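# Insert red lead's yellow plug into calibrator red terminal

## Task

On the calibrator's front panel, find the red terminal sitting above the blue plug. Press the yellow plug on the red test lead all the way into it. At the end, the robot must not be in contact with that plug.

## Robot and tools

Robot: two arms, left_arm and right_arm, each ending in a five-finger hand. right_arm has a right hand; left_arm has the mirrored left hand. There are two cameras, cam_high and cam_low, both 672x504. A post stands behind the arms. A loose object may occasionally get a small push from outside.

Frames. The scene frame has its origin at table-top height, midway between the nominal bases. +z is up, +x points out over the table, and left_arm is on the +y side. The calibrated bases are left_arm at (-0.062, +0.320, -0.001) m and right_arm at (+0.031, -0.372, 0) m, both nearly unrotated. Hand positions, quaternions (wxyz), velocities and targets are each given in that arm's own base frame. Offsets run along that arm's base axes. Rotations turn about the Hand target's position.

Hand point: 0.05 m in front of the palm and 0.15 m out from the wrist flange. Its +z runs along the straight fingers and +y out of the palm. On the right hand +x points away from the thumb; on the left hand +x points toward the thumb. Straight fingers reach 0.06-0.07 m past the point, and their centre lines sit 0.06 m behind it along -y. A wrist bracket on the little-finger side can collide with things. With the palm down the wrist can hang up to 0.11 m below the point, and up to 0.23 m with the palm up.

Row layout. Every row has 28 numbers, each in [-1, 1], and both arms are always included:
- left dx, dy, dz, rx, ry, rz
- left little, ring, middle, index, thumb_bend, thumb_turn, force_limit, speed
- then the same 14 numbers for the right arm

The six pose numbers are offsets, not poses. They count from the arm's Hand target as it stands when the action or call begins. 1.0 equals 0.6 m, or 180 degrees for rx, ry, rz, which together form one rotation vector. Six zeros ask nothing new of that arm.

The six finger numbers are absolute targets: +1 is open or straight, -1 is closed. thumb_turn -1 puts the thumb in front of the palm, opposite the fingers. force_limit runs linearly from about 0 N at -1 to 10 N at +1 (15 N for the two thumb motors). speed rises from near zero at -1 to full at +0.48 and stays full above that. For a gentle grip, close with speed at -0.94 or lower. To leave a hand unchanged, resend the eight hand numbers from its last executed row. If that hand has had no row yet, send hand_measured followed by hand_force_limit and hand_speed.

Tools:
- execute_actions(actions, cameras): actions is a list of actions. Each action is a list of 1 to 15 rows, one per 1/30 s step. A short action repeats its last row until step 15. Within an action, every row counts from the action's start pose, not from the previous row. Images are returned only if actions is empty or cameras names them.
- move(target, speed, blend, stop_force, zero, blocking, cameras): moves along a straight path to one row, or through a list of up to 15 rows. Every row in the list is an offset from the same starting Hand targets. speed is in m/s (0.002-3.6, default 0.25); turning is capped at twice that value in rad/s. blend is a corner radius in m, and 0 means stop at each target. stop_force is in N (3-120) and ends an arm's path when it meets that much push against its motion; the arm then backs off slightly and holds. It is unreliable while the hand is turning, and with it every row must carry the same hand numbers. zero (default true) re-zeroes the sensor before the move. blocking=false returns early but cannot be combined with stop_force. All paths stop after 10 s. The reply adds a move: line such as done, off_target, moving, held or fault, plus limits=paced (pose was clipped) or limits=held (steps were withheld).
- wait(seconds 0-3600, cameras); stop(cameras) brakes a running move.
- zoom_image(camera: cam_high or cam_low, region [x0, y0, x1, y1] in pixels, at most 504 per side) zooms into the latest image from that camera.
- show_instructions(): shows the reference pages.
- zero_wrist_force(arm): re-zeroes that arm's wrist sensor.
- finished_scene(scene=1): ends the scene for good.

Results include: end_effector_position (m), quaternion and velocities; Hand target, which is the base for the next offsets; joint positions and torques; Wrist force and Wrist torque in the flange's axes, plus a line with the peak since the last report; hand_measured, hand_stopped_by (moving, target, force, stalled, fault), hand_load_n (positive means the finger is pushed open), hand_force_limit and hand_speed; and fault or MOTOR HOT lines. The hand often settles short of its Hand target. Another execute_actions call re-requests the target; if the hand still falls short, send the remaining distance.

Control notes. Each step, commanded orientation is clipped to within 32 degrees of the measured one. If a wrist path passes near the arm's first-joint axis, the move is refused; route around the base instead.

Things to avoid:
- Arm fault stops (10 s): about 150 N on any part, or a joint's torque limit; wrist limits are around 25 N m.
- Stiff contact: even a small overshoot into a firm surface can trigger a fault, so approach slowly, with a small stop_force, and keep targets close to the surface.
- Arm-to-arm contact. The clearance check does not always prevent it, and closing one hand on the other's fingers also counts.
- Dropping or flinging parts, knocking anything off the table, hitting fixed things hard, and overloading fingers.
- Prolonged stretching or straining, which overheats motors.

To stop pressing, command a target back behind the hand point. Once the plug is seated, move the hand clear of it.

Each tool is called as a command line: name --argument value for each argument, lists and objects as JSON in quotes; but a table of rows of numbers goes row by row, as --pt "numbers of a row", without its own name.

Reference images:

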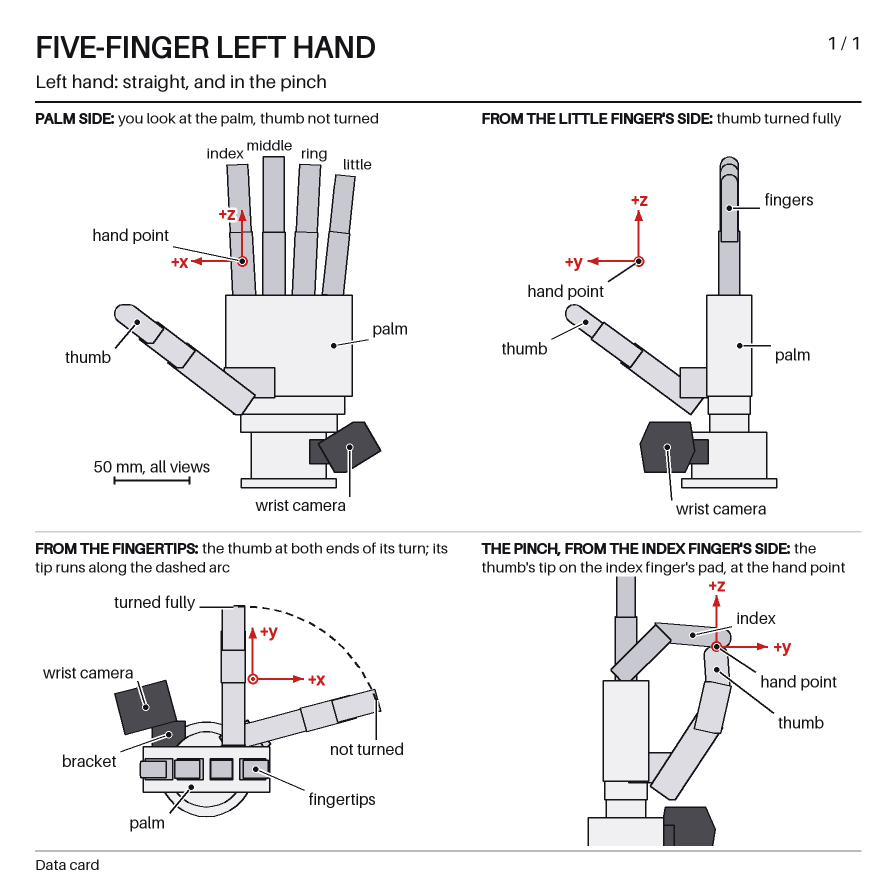

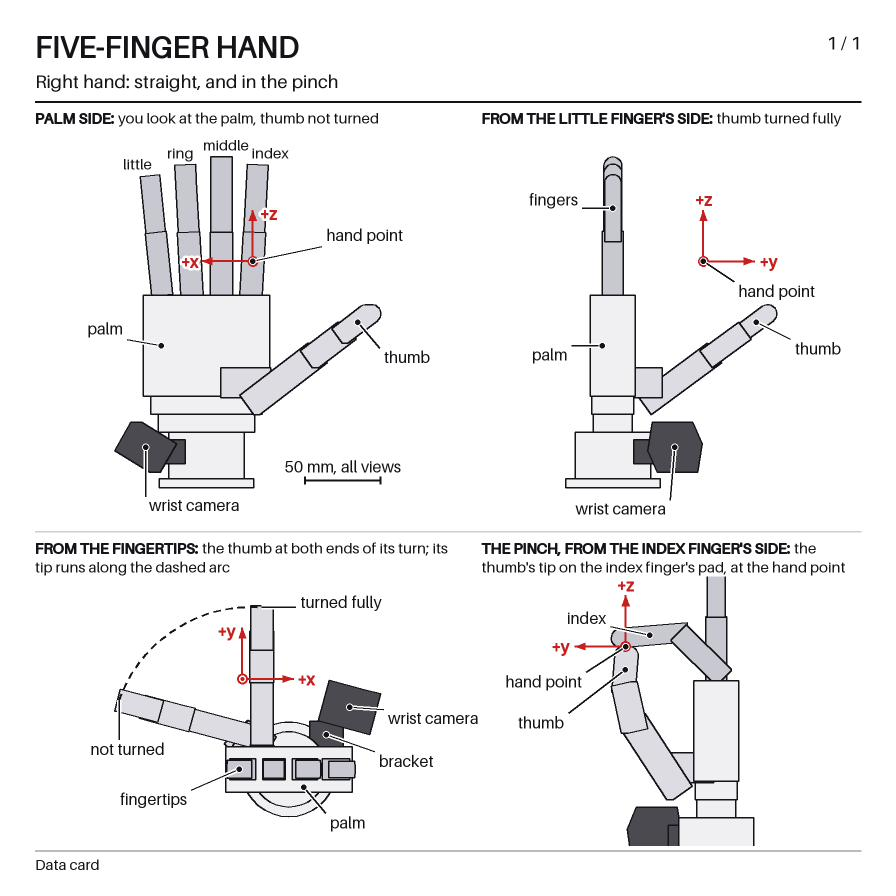

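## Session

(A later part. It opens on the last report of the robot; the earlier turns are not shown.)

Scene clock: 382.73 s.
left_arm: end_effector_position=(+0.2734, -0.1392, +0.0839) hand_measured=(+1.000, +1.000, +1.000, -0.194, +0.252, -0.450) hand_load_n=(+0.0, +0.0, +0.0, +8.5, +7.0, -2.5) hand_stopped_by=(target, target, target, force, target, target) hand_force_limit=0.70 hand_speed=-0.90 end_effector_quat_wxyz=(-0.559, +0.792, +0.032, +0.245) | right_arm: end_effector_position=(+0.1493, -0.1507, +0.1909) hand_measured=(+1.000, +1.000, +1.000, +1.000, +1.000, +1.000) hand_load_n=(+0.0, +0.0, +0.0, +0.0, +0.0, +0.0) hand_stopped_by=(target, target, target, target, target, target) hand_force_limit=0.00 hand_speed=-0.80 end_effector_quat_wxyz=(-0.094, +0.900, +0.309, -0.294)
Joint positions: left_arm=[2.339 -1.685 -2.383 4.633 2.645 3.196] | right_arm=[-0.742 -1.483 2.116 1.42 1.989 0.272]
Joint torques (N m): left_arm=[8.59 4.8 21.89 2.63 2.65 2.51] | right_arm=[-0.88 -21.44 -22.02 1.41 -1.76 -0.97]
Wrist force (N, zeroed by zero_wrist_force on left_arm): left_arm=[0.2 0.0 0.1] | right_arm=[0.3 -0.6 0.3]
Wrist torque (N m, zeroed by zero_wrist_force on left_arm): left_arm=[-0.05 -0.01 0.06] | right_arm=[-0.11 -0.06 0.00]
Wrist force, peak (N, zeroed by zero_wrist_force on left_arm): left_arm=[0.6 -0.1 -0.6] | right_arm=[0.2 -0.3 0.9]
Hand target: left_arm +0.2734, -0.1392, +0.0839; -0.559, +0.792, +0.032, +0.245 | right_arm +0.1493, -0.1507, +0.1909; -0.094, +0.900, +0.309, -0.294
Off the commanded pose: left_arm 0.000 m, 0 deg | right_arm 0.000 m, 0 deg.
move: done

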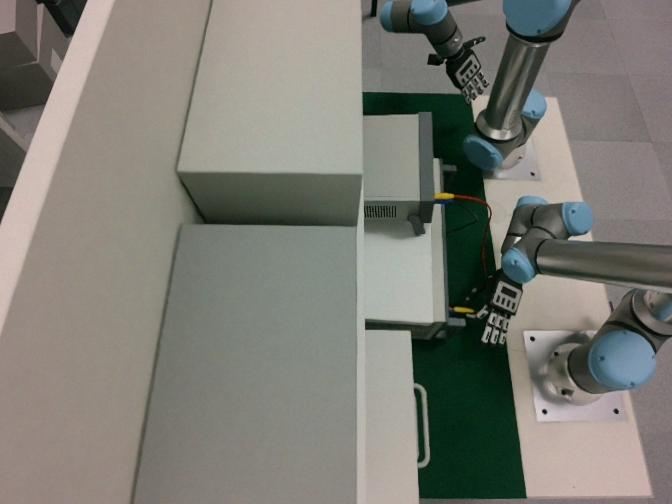

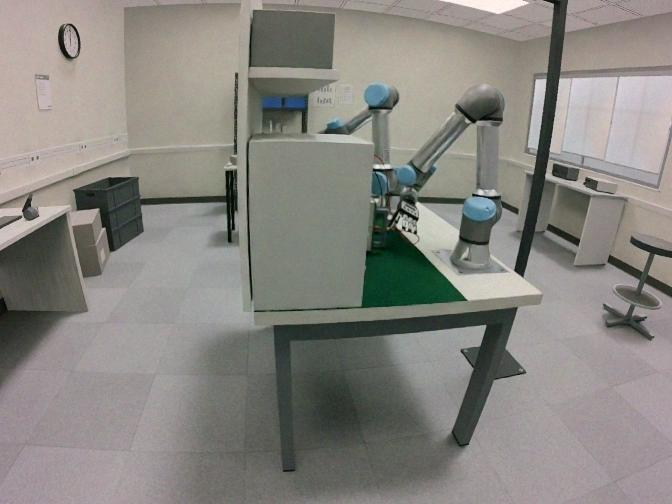

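move --pt "0.01 -0.0005 0 0 0 0 1 1 1 -0.7 0.25 -0.45 0.7 -0.9 0 0 0 0 0 0 1 1 1 1 1 1 0 -0.8" --speed 0.01 --stop_force 4 --zero false --cameras '["cam_high","cam_low"]'

zoom_image --camera "cam_high" --region '[446, 300, 466, 315]'

zoom_image --camera "cam_low" --region '[374, 222, 394, 237]'

Scene clock: 384.73 s.
left_arm: end_effector_position=(+0.2794, -0.1395, +0.0839) hand_measured=(+1.000, +1.000, +1.000, -0.194, +0.252, -0.450) hand_load_n=(+0.0, +0.0, +0.0, +8.0, +7.0, -2.5) hand_stopped_by=(target, target, target, force, target, target) hand_force_limit=0.70 hand_speed=-0.90 end_effector_quat_wxyz=(-0.559, +0.792, +0.032, +0.245) | right_arm: end_effector_position=(+0.1493, -0.1507, +0.1909) hand_measured=(+1.000, +1.000, +1.000, +1.000, +1.000, +1.000) hand_load_n=(+0.0, +0.0, +0.0, +0.0, +0.0, +0.0) hand_stopped_by=(target, target, target, target, target, target) hand_force_limit=0.00 hand_speed=-0.80 end_effector_quat_wxyz=(-0.094, +0.900, +0.309, -0.294)
Joint positions: left_arm=[2.352 -1.69 -2.38 4.647 2.655 3.21] | right_arm=[-0.742 -1.483 2.116 1.42 1.989 0.272]
Joint torques (N m): left_arm=[8.78 5.57 22.46 2.76 2.84 2.48] | right_arm=[-1.19 -21.1 -21.42 1.49 -1.92 -0.77]
Wrist force (N, zeroed by zero_wrist_force on left_arm): left_arm=[-0.6 -0.5 -0.8] | right_arm=[0.2 -0.1 0.6]
Wrist torque (N m, zeroed by zero_wrist_force on left_arm): left_arm=[-0.05 0.00 0.06] | right_arm=[-0.05 -0.05 0.01]
Wrist force, peak (N, zeroed by zero_wrist_force on left_arm): left_arm=[-0.4 -0.9 -1.1] | right_arm=[0.2 -0.1 0.9]
Hand target: left_arm +0.2794, -0.1395, +0.0839; -0.559, +0.792, +0.032, +0.245 | right_arm +0.1493, -0.1507, +0.1909; -0.094, +0.900, +0.309, -0.294
Off the commanded pose: left_arm 0.000 m, 0 deg | right_arm 0.000 m, 0 deg.
move: done

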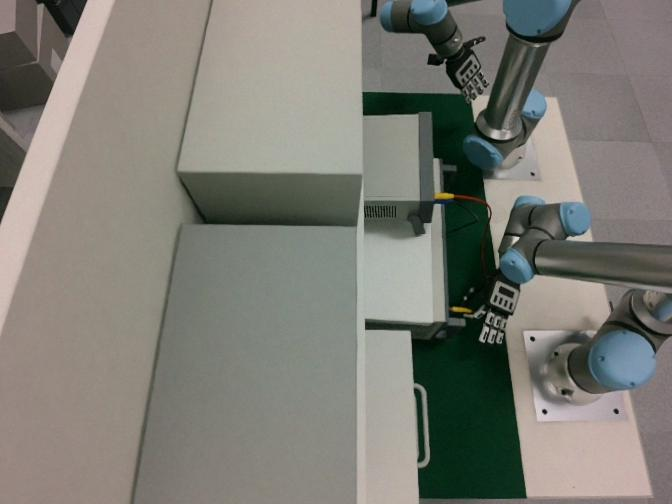

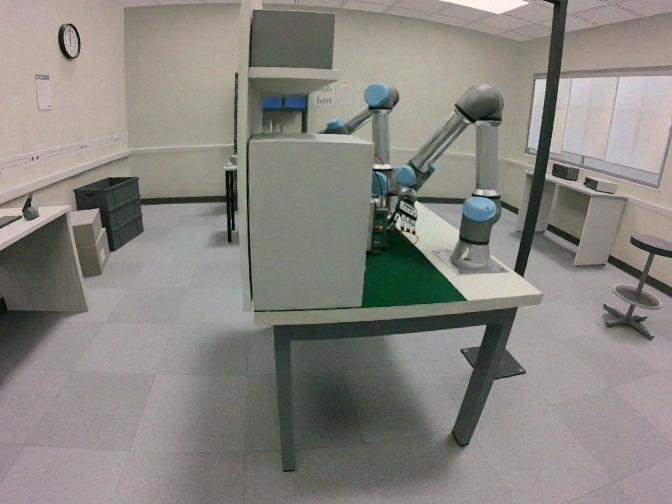

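Scaled by 25.200 from the camera's image (finer frame: 960x720).

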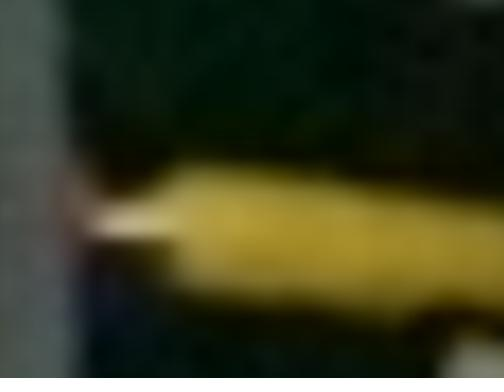

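Scaled by 25.200 from the camera's image (finer frame: 960x720).

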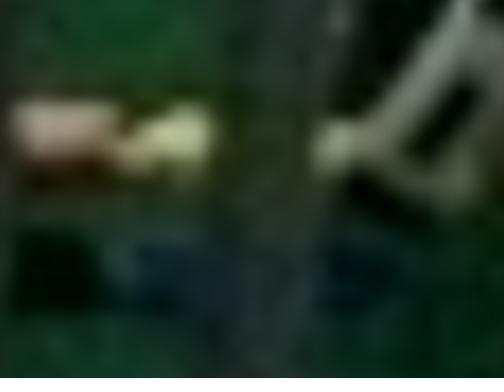

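move --pt "0.0133 -0.0006 0 0 0 0 1 1 1 -0.7 0.25 -0.45 0.7 -0.9 0 0 0 0 0 0 1 1 1 1 1 1 0 -0.8" --speed 0.01 --stop_force 8 --zero false --cameras '["cam_high","cam_low"]'

zoom_image --camera "cam_high" --region '[446, 300, 466, 315]'

zoom_image --camera "cam_low" --region '[374, 222, 394, 237]'

Scene clock: 387.07 s.
left_arm: end_effector_position=(+0.2852, -0.1397, +0.0839) hand_measured=(+1.000, +1.000, +1.000, -0.194, +0.252, -0.450) hand_load_n=(+0.0, +0.0, +0.0, +7.0, +7.5, -3.5) hand_stopped_by=(target, target, target, force, target, target) hand_force_limit=0.70 hand_speed=-0.90 end_effector_quat_wxyz=(-0.559, +0.792, +0.032, +0.245) | right_arm: end_effector_position=(+0.1493, -0.1507, +0.1909) hand_measured=(+1.000, +1.000, +1.000, +1.000, +1.000, +1.000) hand_load_n=(+0.0, +0.0, +0.0, +0.0, +0.0, +0.0) hand_stopped_by=(target, target, target, target, target, target) hand_force_limit=0.00 hand_speed=-0.80 end_effector_quat_wxyz=(-0.094, +0.900, +0.309, -0.294)
Joint positions: left_arm=[2.363 -1.696 -2.376 4.661 2.664 3.223] | right_arm=[-0.742 -1.483 2.116 1.42 1.989 0.272]
Joint torques (N m): left_arm=[-8.33 28.27 8.41 -0.71 -0.48 -2.85] | right_arm=[-0.89 -20.76 -22.22 1.45 -1.73 -0.64]
Wrist force (N, zeroed by zero_wrist_force on left_arm): left_arm=[-1.4 -4.0 -6.3] | right_arm=[0.3 0.0 0.4]
Wrist torque (N m, zeroed by zero_wrist_force on left_arm): left_arm=[-0.15 -0.09 0.25] | right_arm=[-0.02 -0.06 0.02]
Wrist force, peak (N, zeroed by zero_wrist_force on left_arm): left_arm=[-5.3 -6.2 -8.3] | right_arm=[0.0 -0.3 1.0]
Hand target: left_arm +0.2852, -0.1397, +0.0839; -0.559, +0.792, +0.032, +0.245 (not the last commanded pose) | right_arm +0.1493, -0.1507, +0.1909; -0.094, +0.900, +0.309, -0.294
Off the commanded pose: left_arm 0.002 m, 0 deg | right_arm 0.000 m, 0 deg.
move: contact (left_arm)

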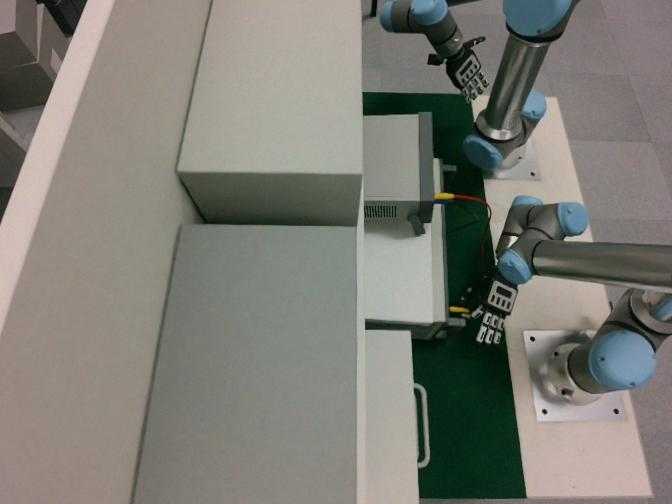

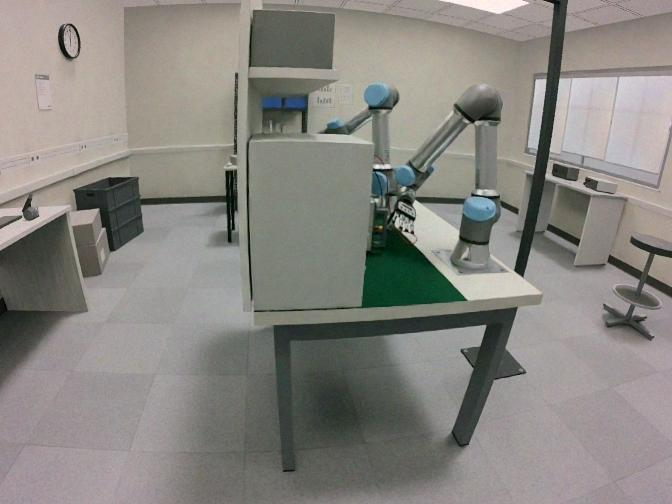

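Scaled by 25.200 from the camera's image (finer frame: 960x720).

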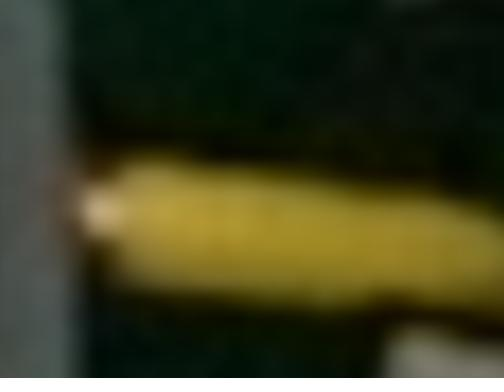

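Scaled by 25.200 from the camera's image (finer frame: 960x720).

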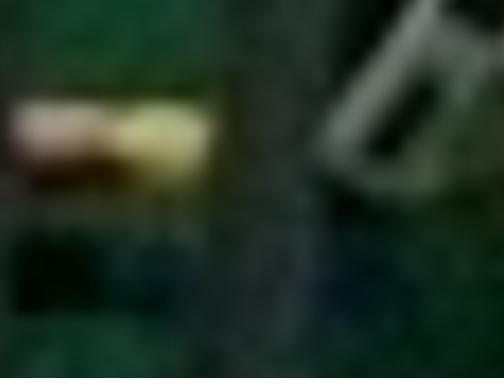

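move --pt "0 -0.001 0.0013 0 0 0 1 1 1 -0.7 0.25 -0.45 0.7 -0.9 0 0 0 0 0 0 1 1 1 1 1 1 0 -0.8" --speed 0.01

Scene clock: 388.03 s.
left_arm: end_effector_position=(+0.2852, -0.1403, +0.0846) hand_measured=(+1.000, +1.000, +1.000, -0.194, +0.252, -0.450) hand_load_n=(+0.0, +0.0, +0.0, +8.0, +7.5, -2.5) hand_stopped_by=(target, target, target, force, target, target) hand_force_limit=0.70 hand_speed=-0.90 end_effector_quat_wxyz=(-0.559, +0.792, +0.032, +0.245) | right_arm: end_effector_position=(+0.1493, -0.1507, +0.1909) hand_measured=(+1.000, +1.000, +1.000, +1.000, +1.000, +1.000) hand_load_n=(+0.0, +0.0, +0.0, +0.0, +0.0, +0.0) hand_stopped_by=(target, target, target, target, target, target) hand_force_limit=0.00 hand_speed=-0.80 end_effector_quat_wxyz=(-0.094, +0.900, +0.309, -0.294)
Joint positions: left_arm=[2.362 -1.695 -2.373 4.656 2.663 3.222] | right_arm=[-0.742 -1.483 2.116 1.42 1.989 0.272]
Joint torques (N m): left_arm=[-9.71 29.27 23.91 -0.54 -0.36 -2.96] | right_arm=[-0.77 -20.66 -21.17 1.57 -1.9 -0.78]
Wrist force (N, zeroed by zero_wrist_force on left_arm): left_arm=[-2.1 -1.8 -2.3] | right_arm=[0.3 -0.3 0.1]
Wrist torque (N m, zeroed by zero_wrist_force on left_arm): left_arm=[-0.10 0.01 0.22] | right_arm=[-0.05 -0.05 0.01]
Wrist force, peak (N, zeroed by zero_wrist_force on left_arm): left_arm=[-1.5 -3.9 -6.7] | right_arm=[0.2 -0.1 0.8]
Hand target: left_arm +0.2852, -0.1403, +0.0847; -0.559, +0.792, +0.032, +0.245 | right_arm +0.1493, -0.1507, +0.1909; -0.094, +0.900, +0.309, -0.294
Off the commanded pose: left_arm 0.000 m, 0 deg | right_arm 0.000 m, 0 deg.
move: done

move --pt "0.0083 -0.0008 0.0003 0 0 0 1 1 1 -0.7 0.25 -0.45 0.7 -0.9 0 0 0 0 0 0 1 1 1 1 1 1 0 -0.8" --speed 0.008 --stop_force 14 --zero false --cameras '["cam_high","cam_low"]'

zoom_image --camera "cam_high" --region '[446, 294, 486, 324]'

zoom_image --camera "cam_low" --region '[374, 222, 394, 237]'

Scene clock: 389.87 s.
left_arm: end_effector_position=(+0.2902, -0.1408, +0.0849) hand_measured=(+1.000, +1.000, +1.000, -0.194, +0.252, -0.450) hand_load_n=(+0.0, +0.0, +0.0, +7.5, +7.0, -4.0) hand_stopped_by=(target, target, target, force, target, target) hand_force_limit=0.70 hand_speed=-0.90 end_effector_quat_wxyz=(-0.559, +0.792, +0.032, +0.245) | right_arm: end_effector_position=(+0.1493, -0.1507, +0.1909) hand_measured=(+1.000, +1.000, +1.000, +1.000, +1.000, +1.000) hand_load_n=(+0.0, +0.0, +0.0, +0.0, +0.0, -0.5) hand_stopped_by=(target, target, target, target, target, target) hand_force_limit=0.00 hand_speed=-0.80 end_effector_quat_wxyz=(-0.094, +0.900, +0.309, -0.294)
Joint positions: left_arm=[2.371 -1.7 -2.369 4.666 2.671 3.233] | right_arm=[-0.742 -1.483 2.116 1.42 1.989 0.272]
Joint torques (N m): left_arm=[9.87 5.34 24.18 3.67 3.95 2.16] | right_arm=[-0.67 -20.42 -21.37 1.48 -1.87 -0.8]
Wrist force (N, zeroed by zero_wrist_force on left_arm): left_arm=[-5.6 -5.4 -5.2] | right_arm=[-0.1 0.0 0.6]
Wrist torque (N m, zeroed by zero_wrist_force on left_arm): left_arm=[-0.24 -0.01 0.12] | right_arm=[-0.04 0.00 0.00]
Wrist force, peak (N, zeroed by zero_wrist_force on left_arm): left_arm=[-6.2 -5.7 -5.3] | right_arm=[0.4 -0.3 0.7]
Hand target: left_arm +0.2902, -0.1408, +0.0849; -0.559, +0.792, +0.032, +0.245 | right_arm +0.1493, -0.1507, +0.1909; -0.094, +0.900, +0.309, -0.294
Off the commanded pose: left_arm 0.000 m, 0 deg | right_arm 0.000 m, 0 deg.
move: done

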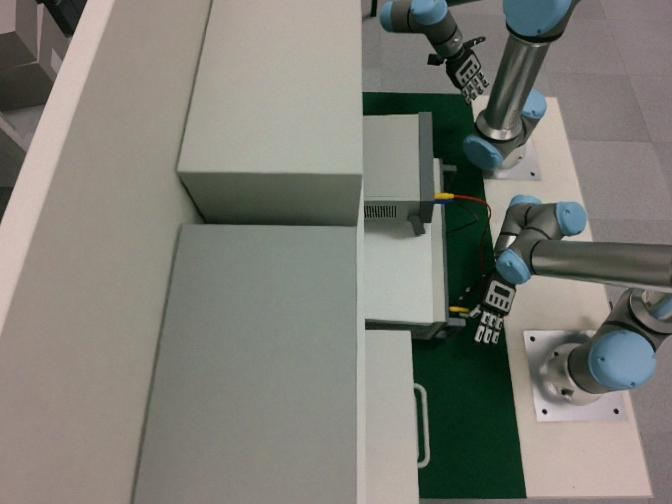

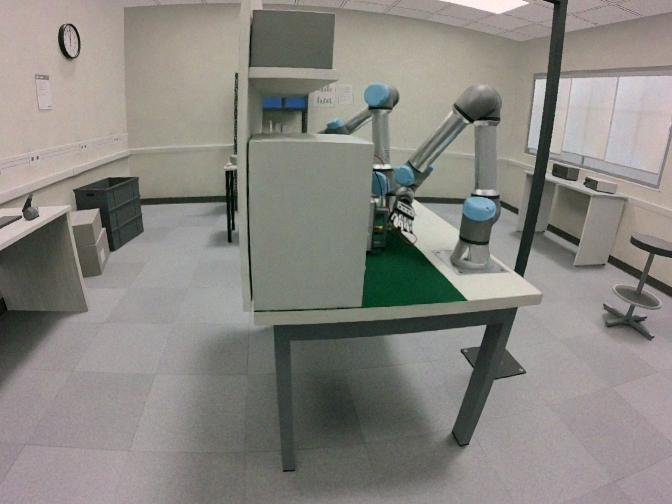

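Scaled by 12.600 from the camera's image (finer frame: 960x720).

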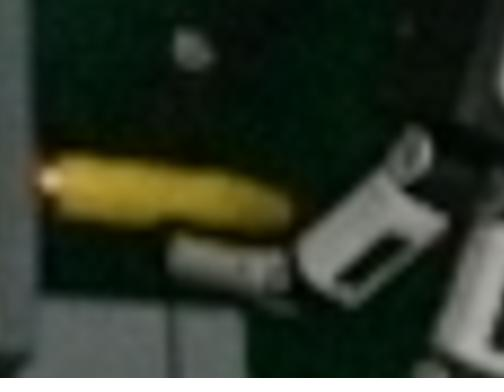

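Scaled by 25.200 from the camera's image (finer frame: 960x720).

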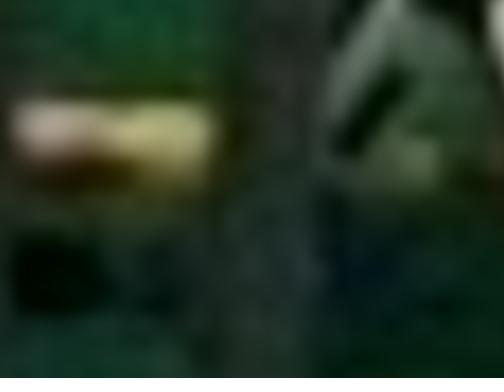

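zoom_image --camera "cam_high" --region '[446, 302, 474, 323]'

zoom_image --camera "cam_low" --region '[373, 223, 385, 232]'

Scaled by 18.000 from the camera's image (finer frame: 960x720).

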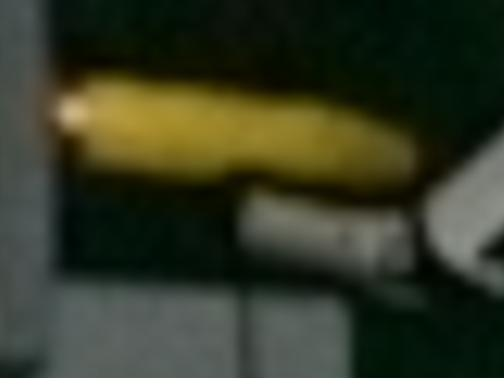

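Scaled by 42.000 from the camera's image (finer frame: 960x720).

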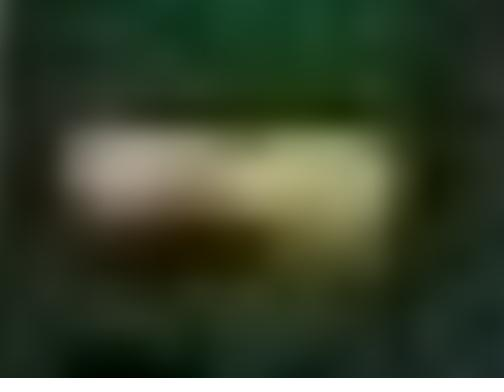

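move --pt "0 0 0 0 0 0 1 1 1 0.15 0.25 -0.45 0.2 -0.8 0 0 0 0 0 0 1 1 1 1 1 1 0 -0.8" --pt "0 -0.0033 0 0 0 0 1 1 1 0.15 0.25 -0.45 0.2 -0.8 0 0 0 0 0 0 1 1 1 1 1 1 0 -0.8" --pt "-0.0242 -0.0025 0 0 0 0 1 1 1 0.15 0.25 -0.45 0.2 -0.8 0 0 0 0 0 0 1 1 1 1 1 1 0 -0.8" --speed 0.03 --cameras '["cam_high","cam_low"]'

zoom_image --camera "cam_high" --region '[446, 302, 474, 323]'

zoom_image --camera "cam_low" --region '[374, 220, 402, 241]'

Scene clock: 394.20 s.
left_arm: end_effector_position=(+0.2758, -0.1423, +0.0849) hand_measured=(+1.000, +1.000, +1.000, +0.150, +0.250, -0.450) hand_load_n=(+0.0, +0.0, +0.5, +0.0, +0.0, +0.0) hand_stopped_by=(target, target, target, target, target, target) hand_force_limit=0.20 hand_speed=-0.80 end_effector_quat_wxyz=(-0.559, +0.792, +0.032, +0.245) | right_arm: end_effector_position=(+0.1493, -0.1507, +0.1909) hand_measured=(+1.000, +1.000, +1.000, +1.000, +1.000, +1.000) hand_load_n=(+0.0, +0.0, +0.0, +0.0, +0.0, +0.0) hand_stopped_by=(target, target, target, target, target, target) hand_force_limit=0.00 hand_speed=-0.80 end_effector_quat_wxyz=(-0.094, +0.900, +0.309, -0.294)
Joint positions: left_arm=[2.338 -1.691 -2.372 4.626 2.644 3.194] | right_arm=[-0.742 -1.483 2.116 1.42 1.989 0.272]
Joint torques (N m): left_arm=[-10.59 29.38 8.75 -0.99 -0.85 -2.51] | right_arm=[-0.73 -20.83 -20.83 1.69 -1.85 -0.88]
Wrist force (N, zeroed by zero_wrist_force on left_arm): left_arm=[1.4 -0.6 -0.3] | right_arm=[0.0 -0.2 0.5]
Wrist torque (N m, zeroed by zero_wrist_force on left_arm): left_arm=[-0.09 -0.22 0.30] | right_arm=[-0.07 -0.02 0.00]
Wrist force, peak (N, zeroed by zero_wrist_force on left_arm): left_arm=[-6.0 -5.5 -5.6] | right_arm=[0.4 -0.2 0.8]
Hand target: left_arm +0.2757, -0.1423, +0.0849; -0.559, +0.792, +0.032, +0.245 | right_arm +0.1493, -0.1507, +0.1909; -0.094, +0.900, +0.309, -0.294
Off the commanded pose: left_arm 0.000 m, 0 deg | right_arm 0.000 m, 0 deg.
move: done

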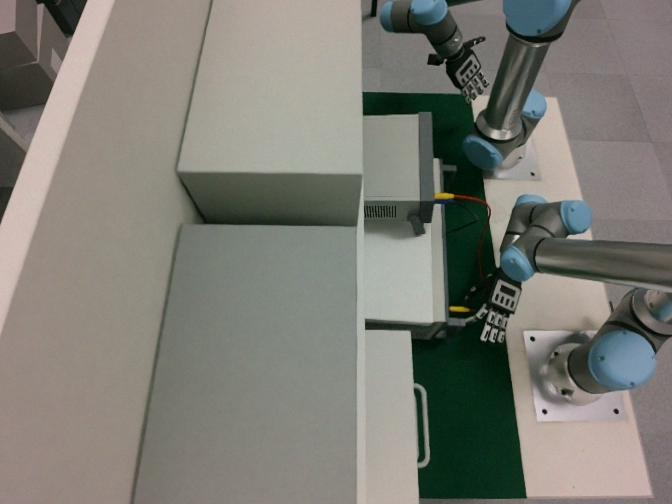

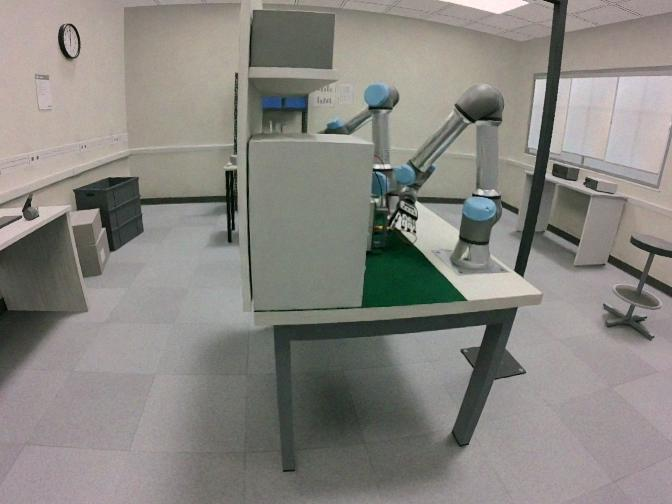

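Scaled by 18.000 from the camera's image (finer frame: 960x720).

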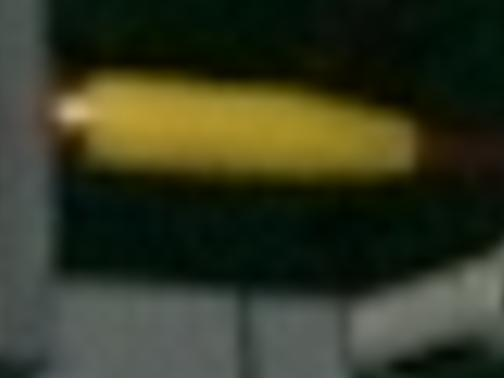

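Scaled by 18.000 from the camera's image (finer frame: 960x720).

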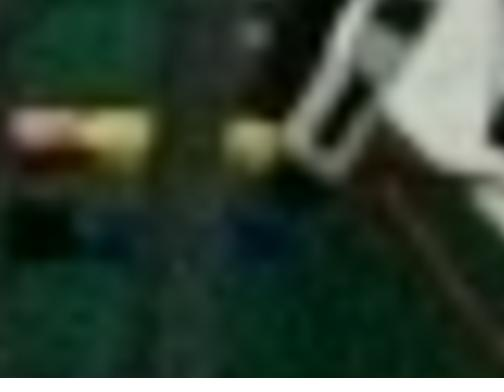

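move --pt "0 0.0042 0 0 0 0 1 1 1 0.15 0.25 -0.45 0.2 -0.8 0 0 0 0 0 0 1 1 1 1 1 1 0 -0.8" --speed 0.01 --stop_force 3

move --pt "0 0 0 0 0 0 1 1 1 -0.7 0.25 -0.45 0.1 -0.92 0 0 0 0 0 0 1 1 1 1 1 1 0 -0.8" --cameras '["cam_high","cam_low"]'

zoom_image --camera "cam_high" --region '[446, 302, 474, 323]'

zoom_image --camera "cam_low" --region '[374, 220, 402, 241]'

Scene clock: 396.20 s.
left_arm: end_effector_position=(+0.2757, -0.1398, +0.0849) hand_measured=(+1.000, +1.000, +1.000, +0.150, +0.250, -0.450) hand_load_n=(+0.0, +0.0, +0.0, +0.0, +0.0, +0.0) hand_stopped_by=(target, target, target, target, target, target) hand_force_limit=0.20 hand_speed=-0.80 end_effector_quat_wxyz=(-0.559, +0.792, +0.032, +0.245) | right_arm: end_effector_position=(+0.1493, -0.1507, +0.1909) hand_measured=(+1.000, +1.000, +1.000, +1.000, +1.000, +1.000) hand_load_n=(+0.0, +0.0, +0.0, +0.0, +0.0, -0.5) hand_stopped_by=(target, target, target, target, target, target) hand_force_limit=0.00 hand_speed=-0.80 end_effector_quat_wxyz=(-0.094, +0.900, +0.309, -0.294)
Joint positions: left_arm=[2.343 -1.685 -2.379 4.633 2.648 3.2] | right_arm=[-0.742 -1.483 2.116 1.42 1.989 0.272]
Joint torques (N m): left_arm=[8.99 28.41 8.31 2.54 2.73 2.62] | right_arm=[-0.29 -21.15 -21.47 1.43 -1.71 -0.91]
Wrist force (N, zeroed by zero_wrist_force on left_arm): left_arm=[1.0 -0.9 -1.9] | right_arm=[0.0 -0.3 0.8]
Wrist torque (N m, zeroed by zero_wrist_force on left_arm): left_arm=[-0.10 -0.15 0.10] | right_arm=[-0.09 -0.02 0.00]
Wrist force, peak (N, zeroed by zero_wrist_force on left_arm): left_arm=[1.2 -0.8 -2.0] | right_arm=[0.0 0.3 0.8]
Hand target: left_arm +0.2757, -0.1398, +0.0849; -0.559, +0.792, +0.032, +0.245 | right_arm +0.1493, -0.1507, +0.1909; -0.094, +0.900, +0.309, -0.294
Off the commanded pose: left_arm 0.000 m, 0 deg | right_arm 0.000 m, 0 deg.
move: done

Scene clock: 398.10 s.
left_arm: end_effector_position=(+0.2757, -0.1398, +0.0849) hand_measured=(+1.000, +1.000, +1.000, -0.214, +0.252, -0.450) hand_load_n=(+0.0, +0.0, +0.0, +5.5, +4.5, -1.0) hand_stopped_by=(target, target, target, force, target, target) hand_force_limit=0.10 hand_speed=-0.92 end_effector_quat_wxyz=(-0.559, +0.792, +0.032, +0.245) | right_arm: end_effector_position=(+0.1493, -0.1507, +0.1909) hand_measured=(+1.000, +1.000, +1.000, +1.000, +1.000, +1.000) hand_load_n=(+0.0, +0.0, +0.0, +0.0, +0.0, -0.5) hand_stopped_by=(target, target, target, target, target, target) hand_force_limit=0.00 hand_speed=-0.80 end_effector_quat_wxyz=(-0.094, +0.900, +0.309, -0.294)
Joint positions: left_arm=[2.343 -1.685 -2.379 4.633 2.648 3.2] | right_arm=[-0.742 -1.483 2.116 1.42 1.989 0.272]
Joint torques (N m): left_arm=[8.59 28.17 9.76 2.53 2.59 2.51] | right_arm=[-1.9 -22.08 -21.7 1.54 -1.78 -0.93]
Wrist force (N, zeroed by zero_wrist_force on left_arm): left_arm=[-0.7 -3.5 -1.7] | right_arm=[0.2 -0.2 0.6]
Wrist torque (N m, zeroed by zero_wrist_force on left_arm): left_arm=[-0.22 -0.08 0.12] | right_arm=[-0.07 -0.04 0.01]
Wrist force, peak (N, zeroed by zero_wrist_force on left_arm): left_arm=[-0.7 -3.5 -1.7] | right_arm=[0.0 -0.2 0.9]
Hand target: left_arm +0.2757, -0.1398, +0.0849; -0.559, +0.792, +0.032, +0.245 | right_arm +0.1493, -0.1507, +0.1909; -0.094, +0.900, +0.309, -0.294
Off the commanded pose: left_arm 0.000 m, 0 deg | right_arm 0.000 m, 0 deg.
move: done

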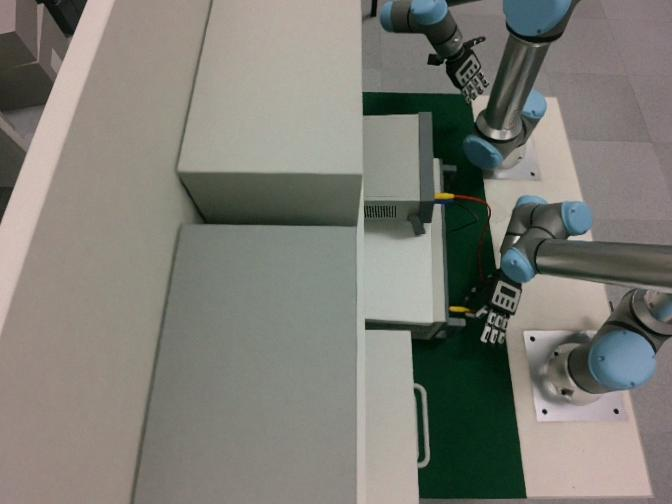

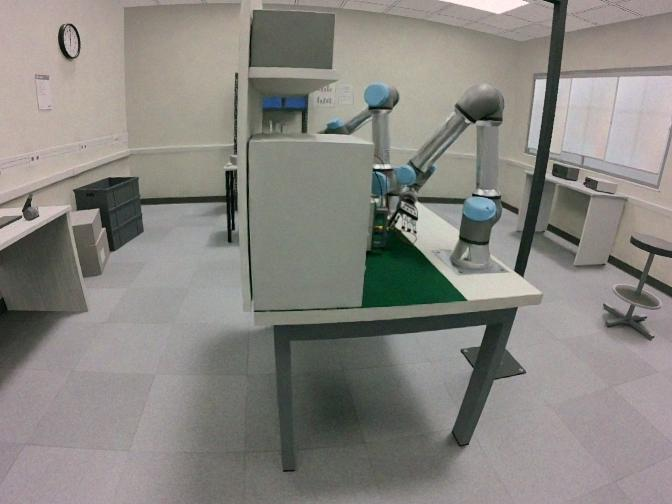

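Scaled by 18.000 from the camera's image (finer frame: 960x720).

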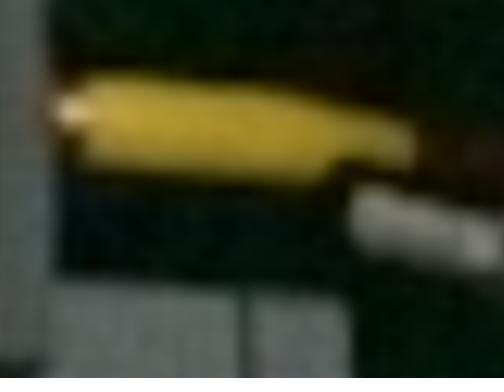

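Scaled by 18.000 from the camera's image (finer frame: 960x720).

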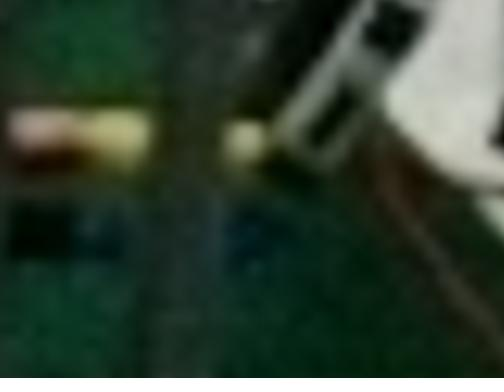

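move --pt "0.0083 -0.0005 0 0 0 0 1 1 1 -0.7 0.25 -0.45 0.1 -0.92 0 0 0 0 0 0 1 1 1 1 1 1 0 -0.8" --speed 0.006 --stop_force 15 --cameras '["cam_high","cam_low"]'

zoom_image --camera "cam_high" --region '[446, 302, 474, 323]'

zoom_image --camera "cam_low" --region '[374, 220, 402, 241]'

Scene clock: 400.17 s.
left_arm: end_effector_position=(+0.2806, -0.1401, +0.0849) hand_measured=(+1.000, +1.000, +1.000, -0.214, +0.252, -0.450) hand_load_n=(+0.0, -0.5, +0.0, +7.5, +6.0, -2.0) hand_stopped_by=(target, target, target, force, target, target) hand_force_limit=0.10 hand_speed=-0.92 end_effector_quat_wxyz=(-0.559, +0.792, +0.032, +0.245) | right_arm: end_effector_position=(+0.1493, -0.1507, +0.1909) hand_measured=(+1.000, +1.000, +1.000, +1.000, +1.000, +1.000) hand_load_n=(+0.0, +0.0, +0.0, +0.0, +0.0, +0.0) hand_stopped_by=(target, target, target, target, target, target) hand_force_limit=0.00 hand_speed=-0.80 end_effector_quat_wxyz=(-0.094, +0.900, +0.309, -0.294)
Joint positions: left_arm=[2.353 -1.69 -2.376 4.645 2.656 3.211] | right_arm=[-0.742 -1.483 2.116 1.42 1.989 0.272]
Joint torques (N m): left_arm=[10.07 3.45 22.82 3.43 3.29 2.56] | right_arm=[-0.69 -20.6 -20.86 1.24 -1.8 -0.82]
Wrist force (N, zeroed by zero_wrist_force on left_arm): left_arm=[-3.2 -9.9 -6.7] | right_arm=[0.3 -0.3 0.5]
Wrist torque (N m, zeroed by zero_wrist_force on left_arm): left_arm=[-0.33 -0.05 0.11] | right_arm=[-0.07 -0.07 0.02]
Wrist force, peak (N, zeroed by zero_wrist_force on left_arm): left_arm=[-3.0 -10.1 -6.8] | right_arm=[0.1 -0.2 0.9]
Hand target: left_arm +0.2806, -0.1401, +0.0849; -0.559, +0.792, +0.032, +0.245 | right_arm +0.1493, -0.1507, +0.1909; -0.094, +0.900, +0.309, -0.294
Off the commanded pose: left_arm 0.000 m, 0 deg | right_arm 0.000 m, 0 deg.
move: done

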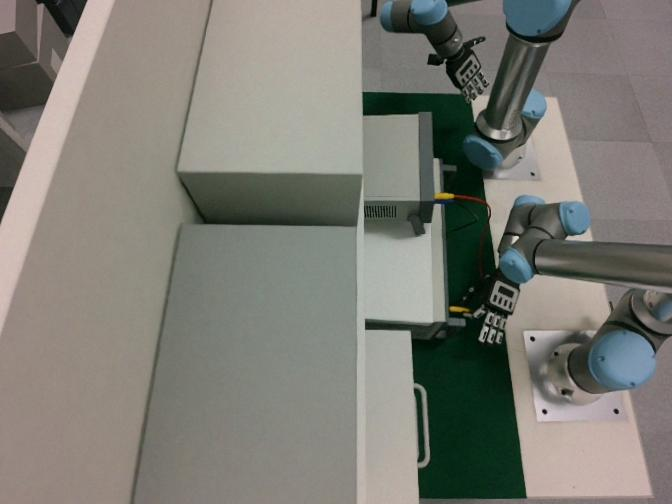

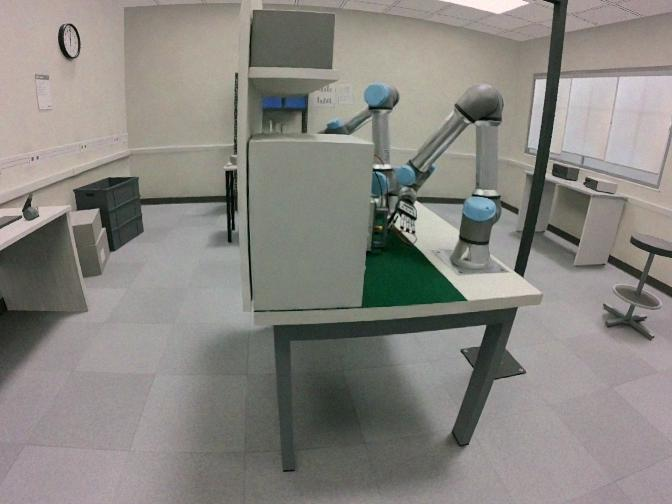

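Scaled by 18.000 from the camera's image (finer frame: 960x720).

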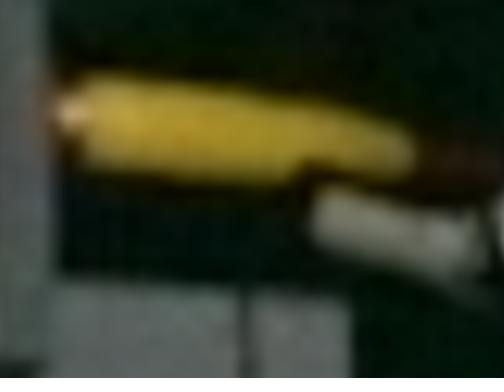

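Scaled by 18.000 from the camera's image (finer frame: 960x720).

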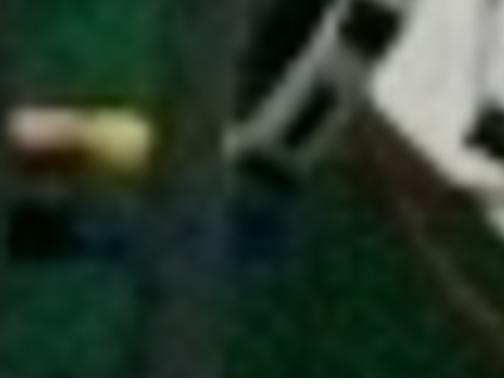

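move --pt "0 0 0 0 0 0 1 1 1 0.1 0.25 -0.45 0.1 -0.8 0 0 0 0 0 0 1 1 1 1 1 1 0 -0.8" --pt "0 -0.0025 0 0 0 0 1 1 1 0.1 0.25 -0.45 0.1 -0.8 0 0 0 0 0 0 1 1 1 1 1 1 0 -0.8" --pt "-0.0217 -0.0017 -0.0025 0 0 0 1 1 1 0.1 0.25 -0.45 0.1 -0.8 0 0 0 0 0 0 1 1 1 1 1 1 0 -0.8" --pt "-0.0217 0.0025 -0.0033 0 0 0 1 1 1 0.1 0.25 -0.45 0.1 -0.8 0 0 0 0 0 0 1 1 1 1 1 1 0 -0.8" --speed 0.03

zero_wrist_force --arm "left_arm"

move --pt "0 0 0 0 0 0 1 1 1 -0.7 0.25 -0.45 0.2 -0.92 0 0 0 0 0 0 1 1 1 1 1 1 0 -0.8" --cameras '["cam_high","cam_low"]'

zoom_image --camera "cam_high" --region '[446, 302, 474, 323]'

zoom_image --camera "cam_low" --region '[374, 220, 402, 241]'

Scene clock: 403.90 s.
left_arm: end_effector_position=(+0.2676, -0.1387, +0.0829) hand_measured=(+1.000, +1.000, +1.000, +0.100, +0.250, -0.450) hand_load_n=(+0.0, +0.0, +0.0, +0.0, +0.0, +0.0) hand_stopped_by=(target, target, target, target, target, target) hand_force_limit=0.10 hand_speed=-0.80 end_effector_quat_wxyz=(-0.559, +0.792, +0.032, +0.245) | right_arm: end_effector_position=(+0.1493, -0.1507, +0.1909) hand_measured=(+1.000, +1.000, +1.000, +1.000, +1.000, +1.000) hand_load_n=(+0.0, +0.0, +0.0, +0.0, +0.0, -0.5) hand_stopped_by=(target, target, target, target, target, target) hand_force_limit=0.00 hand_speed=-0.80 end_effector_quat_wxyz=(-0.094, +0.900, +0.309, -0.294)
Joint positions: left_arm=[2.328 -1.682 -2.388 4.624 2.635 3.183] | right_arm=[-0.742 -1.483 2.116 1.42 1.989 0.272]
Joint torques (N m): left_arm=[6.11 27.19 7.93 2.36 2.66 2.28] | right_arm=[-0.73 -21.03 -20.85 1.41 -1.65 -0.87]
Wrist force (N, zeroed by zero_wrist_force on left_arm): left_arm=[0.6 -0.7 -0.4] | right_arm=[-0.1 0.0 0.5]
Wrist torque (N m, zeroed by zero_wrist_force on left_arm): left_arm=[-0.09 -0.08 0.08] | right_arm=[-0.04 0.00 -0.01]
Wrist force, peak (N, zeroed by zero_wrist_force on left_arm): left_arm=[-3.2 -10.4 -6.5] | right_arm=[0.3 -0.3 0.8]
Hand target: left_arm +0.2676, -0.1386, +0.0829; -0.559, +0.792, +0.032, +0.245 | right_arm +0.1493, -0.1507, +0.1909; -0.094, +0.900, +0.309, -0.294
Off the commanded pose: left_arm 0.000 m, 0 deg | right_arm 0.000 m, 0 deg.
move: done

Wrist force sensor zeroed.

Scene clock: 405.97 s.
left_arm: end_effector_position=(+0.2676, -0.1386, +0.0829) hand_measured=(+1.000, +1.000, +1.000, -0.302, +0.252, -0.450) hand_load_n=(+0.0, +0.0, +0.0, +6.0, +5.0, -1.0) hand_stopped_by=(target, target, target, force, target, target) hand_force_limit=0.20 hand_speed=-0.92 end_effector_quat_wxyz=(-0.559, +0.792, +0.032, +0.245) | right_arm: end_effector_position=(+0.1493, -0.1507, +0.1909) hand_measured=(+1.000, +1.000, +1.000, +1.000, +1.000, +1.000) hand_load_n=(+0.0, +0.0, +0.0, +0.0, +0.0, -0.5) hand_stopped_by=(target, target, target, target, target, target) hand_force_limit=0.00 hand_speed=-0.80 end_effector_quat_wxyz=(-0.094, +0.900, +0.309, -0.294)
Joint positions: left_arm=[2.328 -1.682 -2.389 4.625 2.635 3.183] | right_arm=[-0.742 -1.483 2.116 1.42 1.989 0.272]
Joint torques (N m): left_arm=[8.57 26.36 9.67 2.58 2.71 2.46] | right_arm=[-1.04 -21.59 -20.42 1.35 -1.66 -0.81]
Wrist force (N, zeroed by zero_wrist_force on left_arm): left_arm=[-0.4 -7.1 -1.6] | right_arm=[0.3 -0.1 0.6]
Wrist torque (N m, zeroed by zero_wrist_force on left_arm): left_arm=[-0.22 -0.05 0.02] | right_arm=[-0.04 -0.06 0.02]
Wrist force, peak (N, zeroed by zero_wrist_force on left_arm): left_arm=[-0.9 -7.3 -1.7] | right_arm=[0.2 -0.3 1.0]
Hand target: left_arm +0.2676, -0.1386, +0.0829; -0.559, +0.792, +0.032, +0.245 | right_arm +0.1493, -0.1507, +0.1909; -0.094, +0.900, +0.309, -0.294
Off the commanded pose: left_arm 0.000 m, 0 deg | right_arm 0.000 m, 0 deg.
move: done

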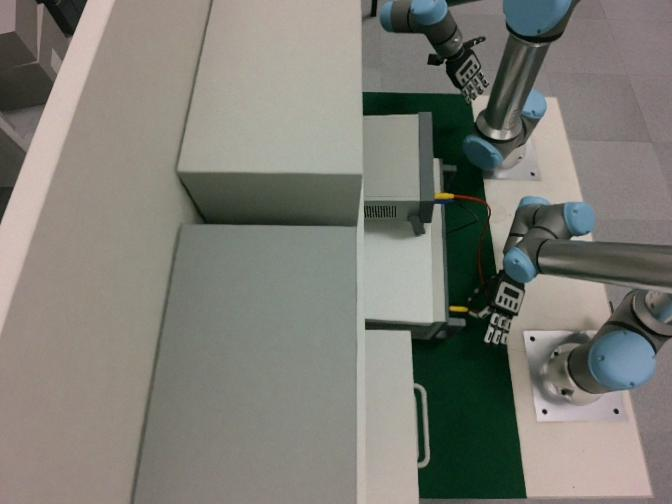

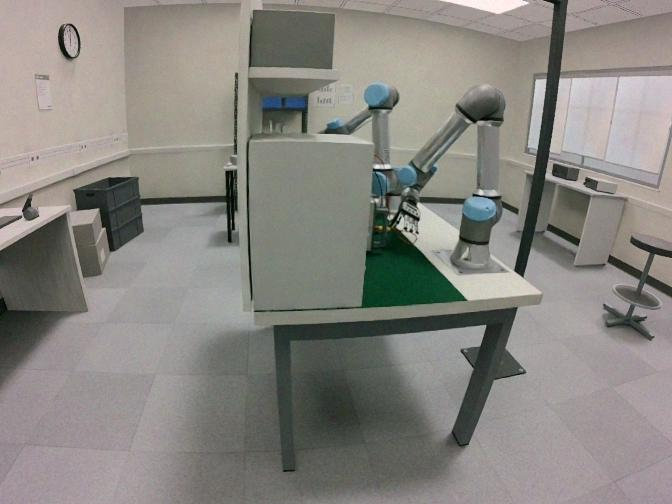

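Scaled by 18.000 from the camera's image (finer frame: 960x720).

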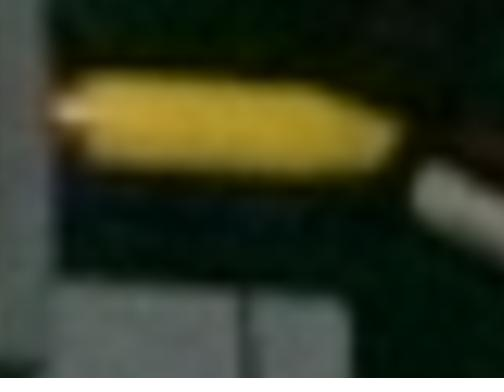

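Scaled by 18.000 from the camera's image (finer frame: 960x720).

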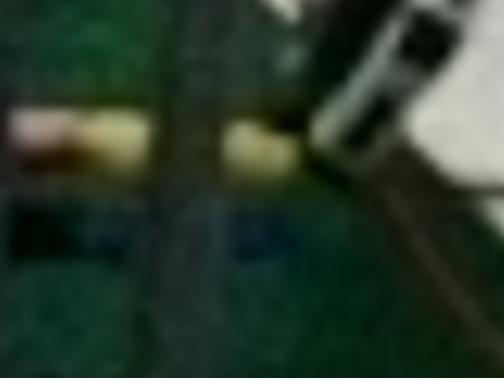

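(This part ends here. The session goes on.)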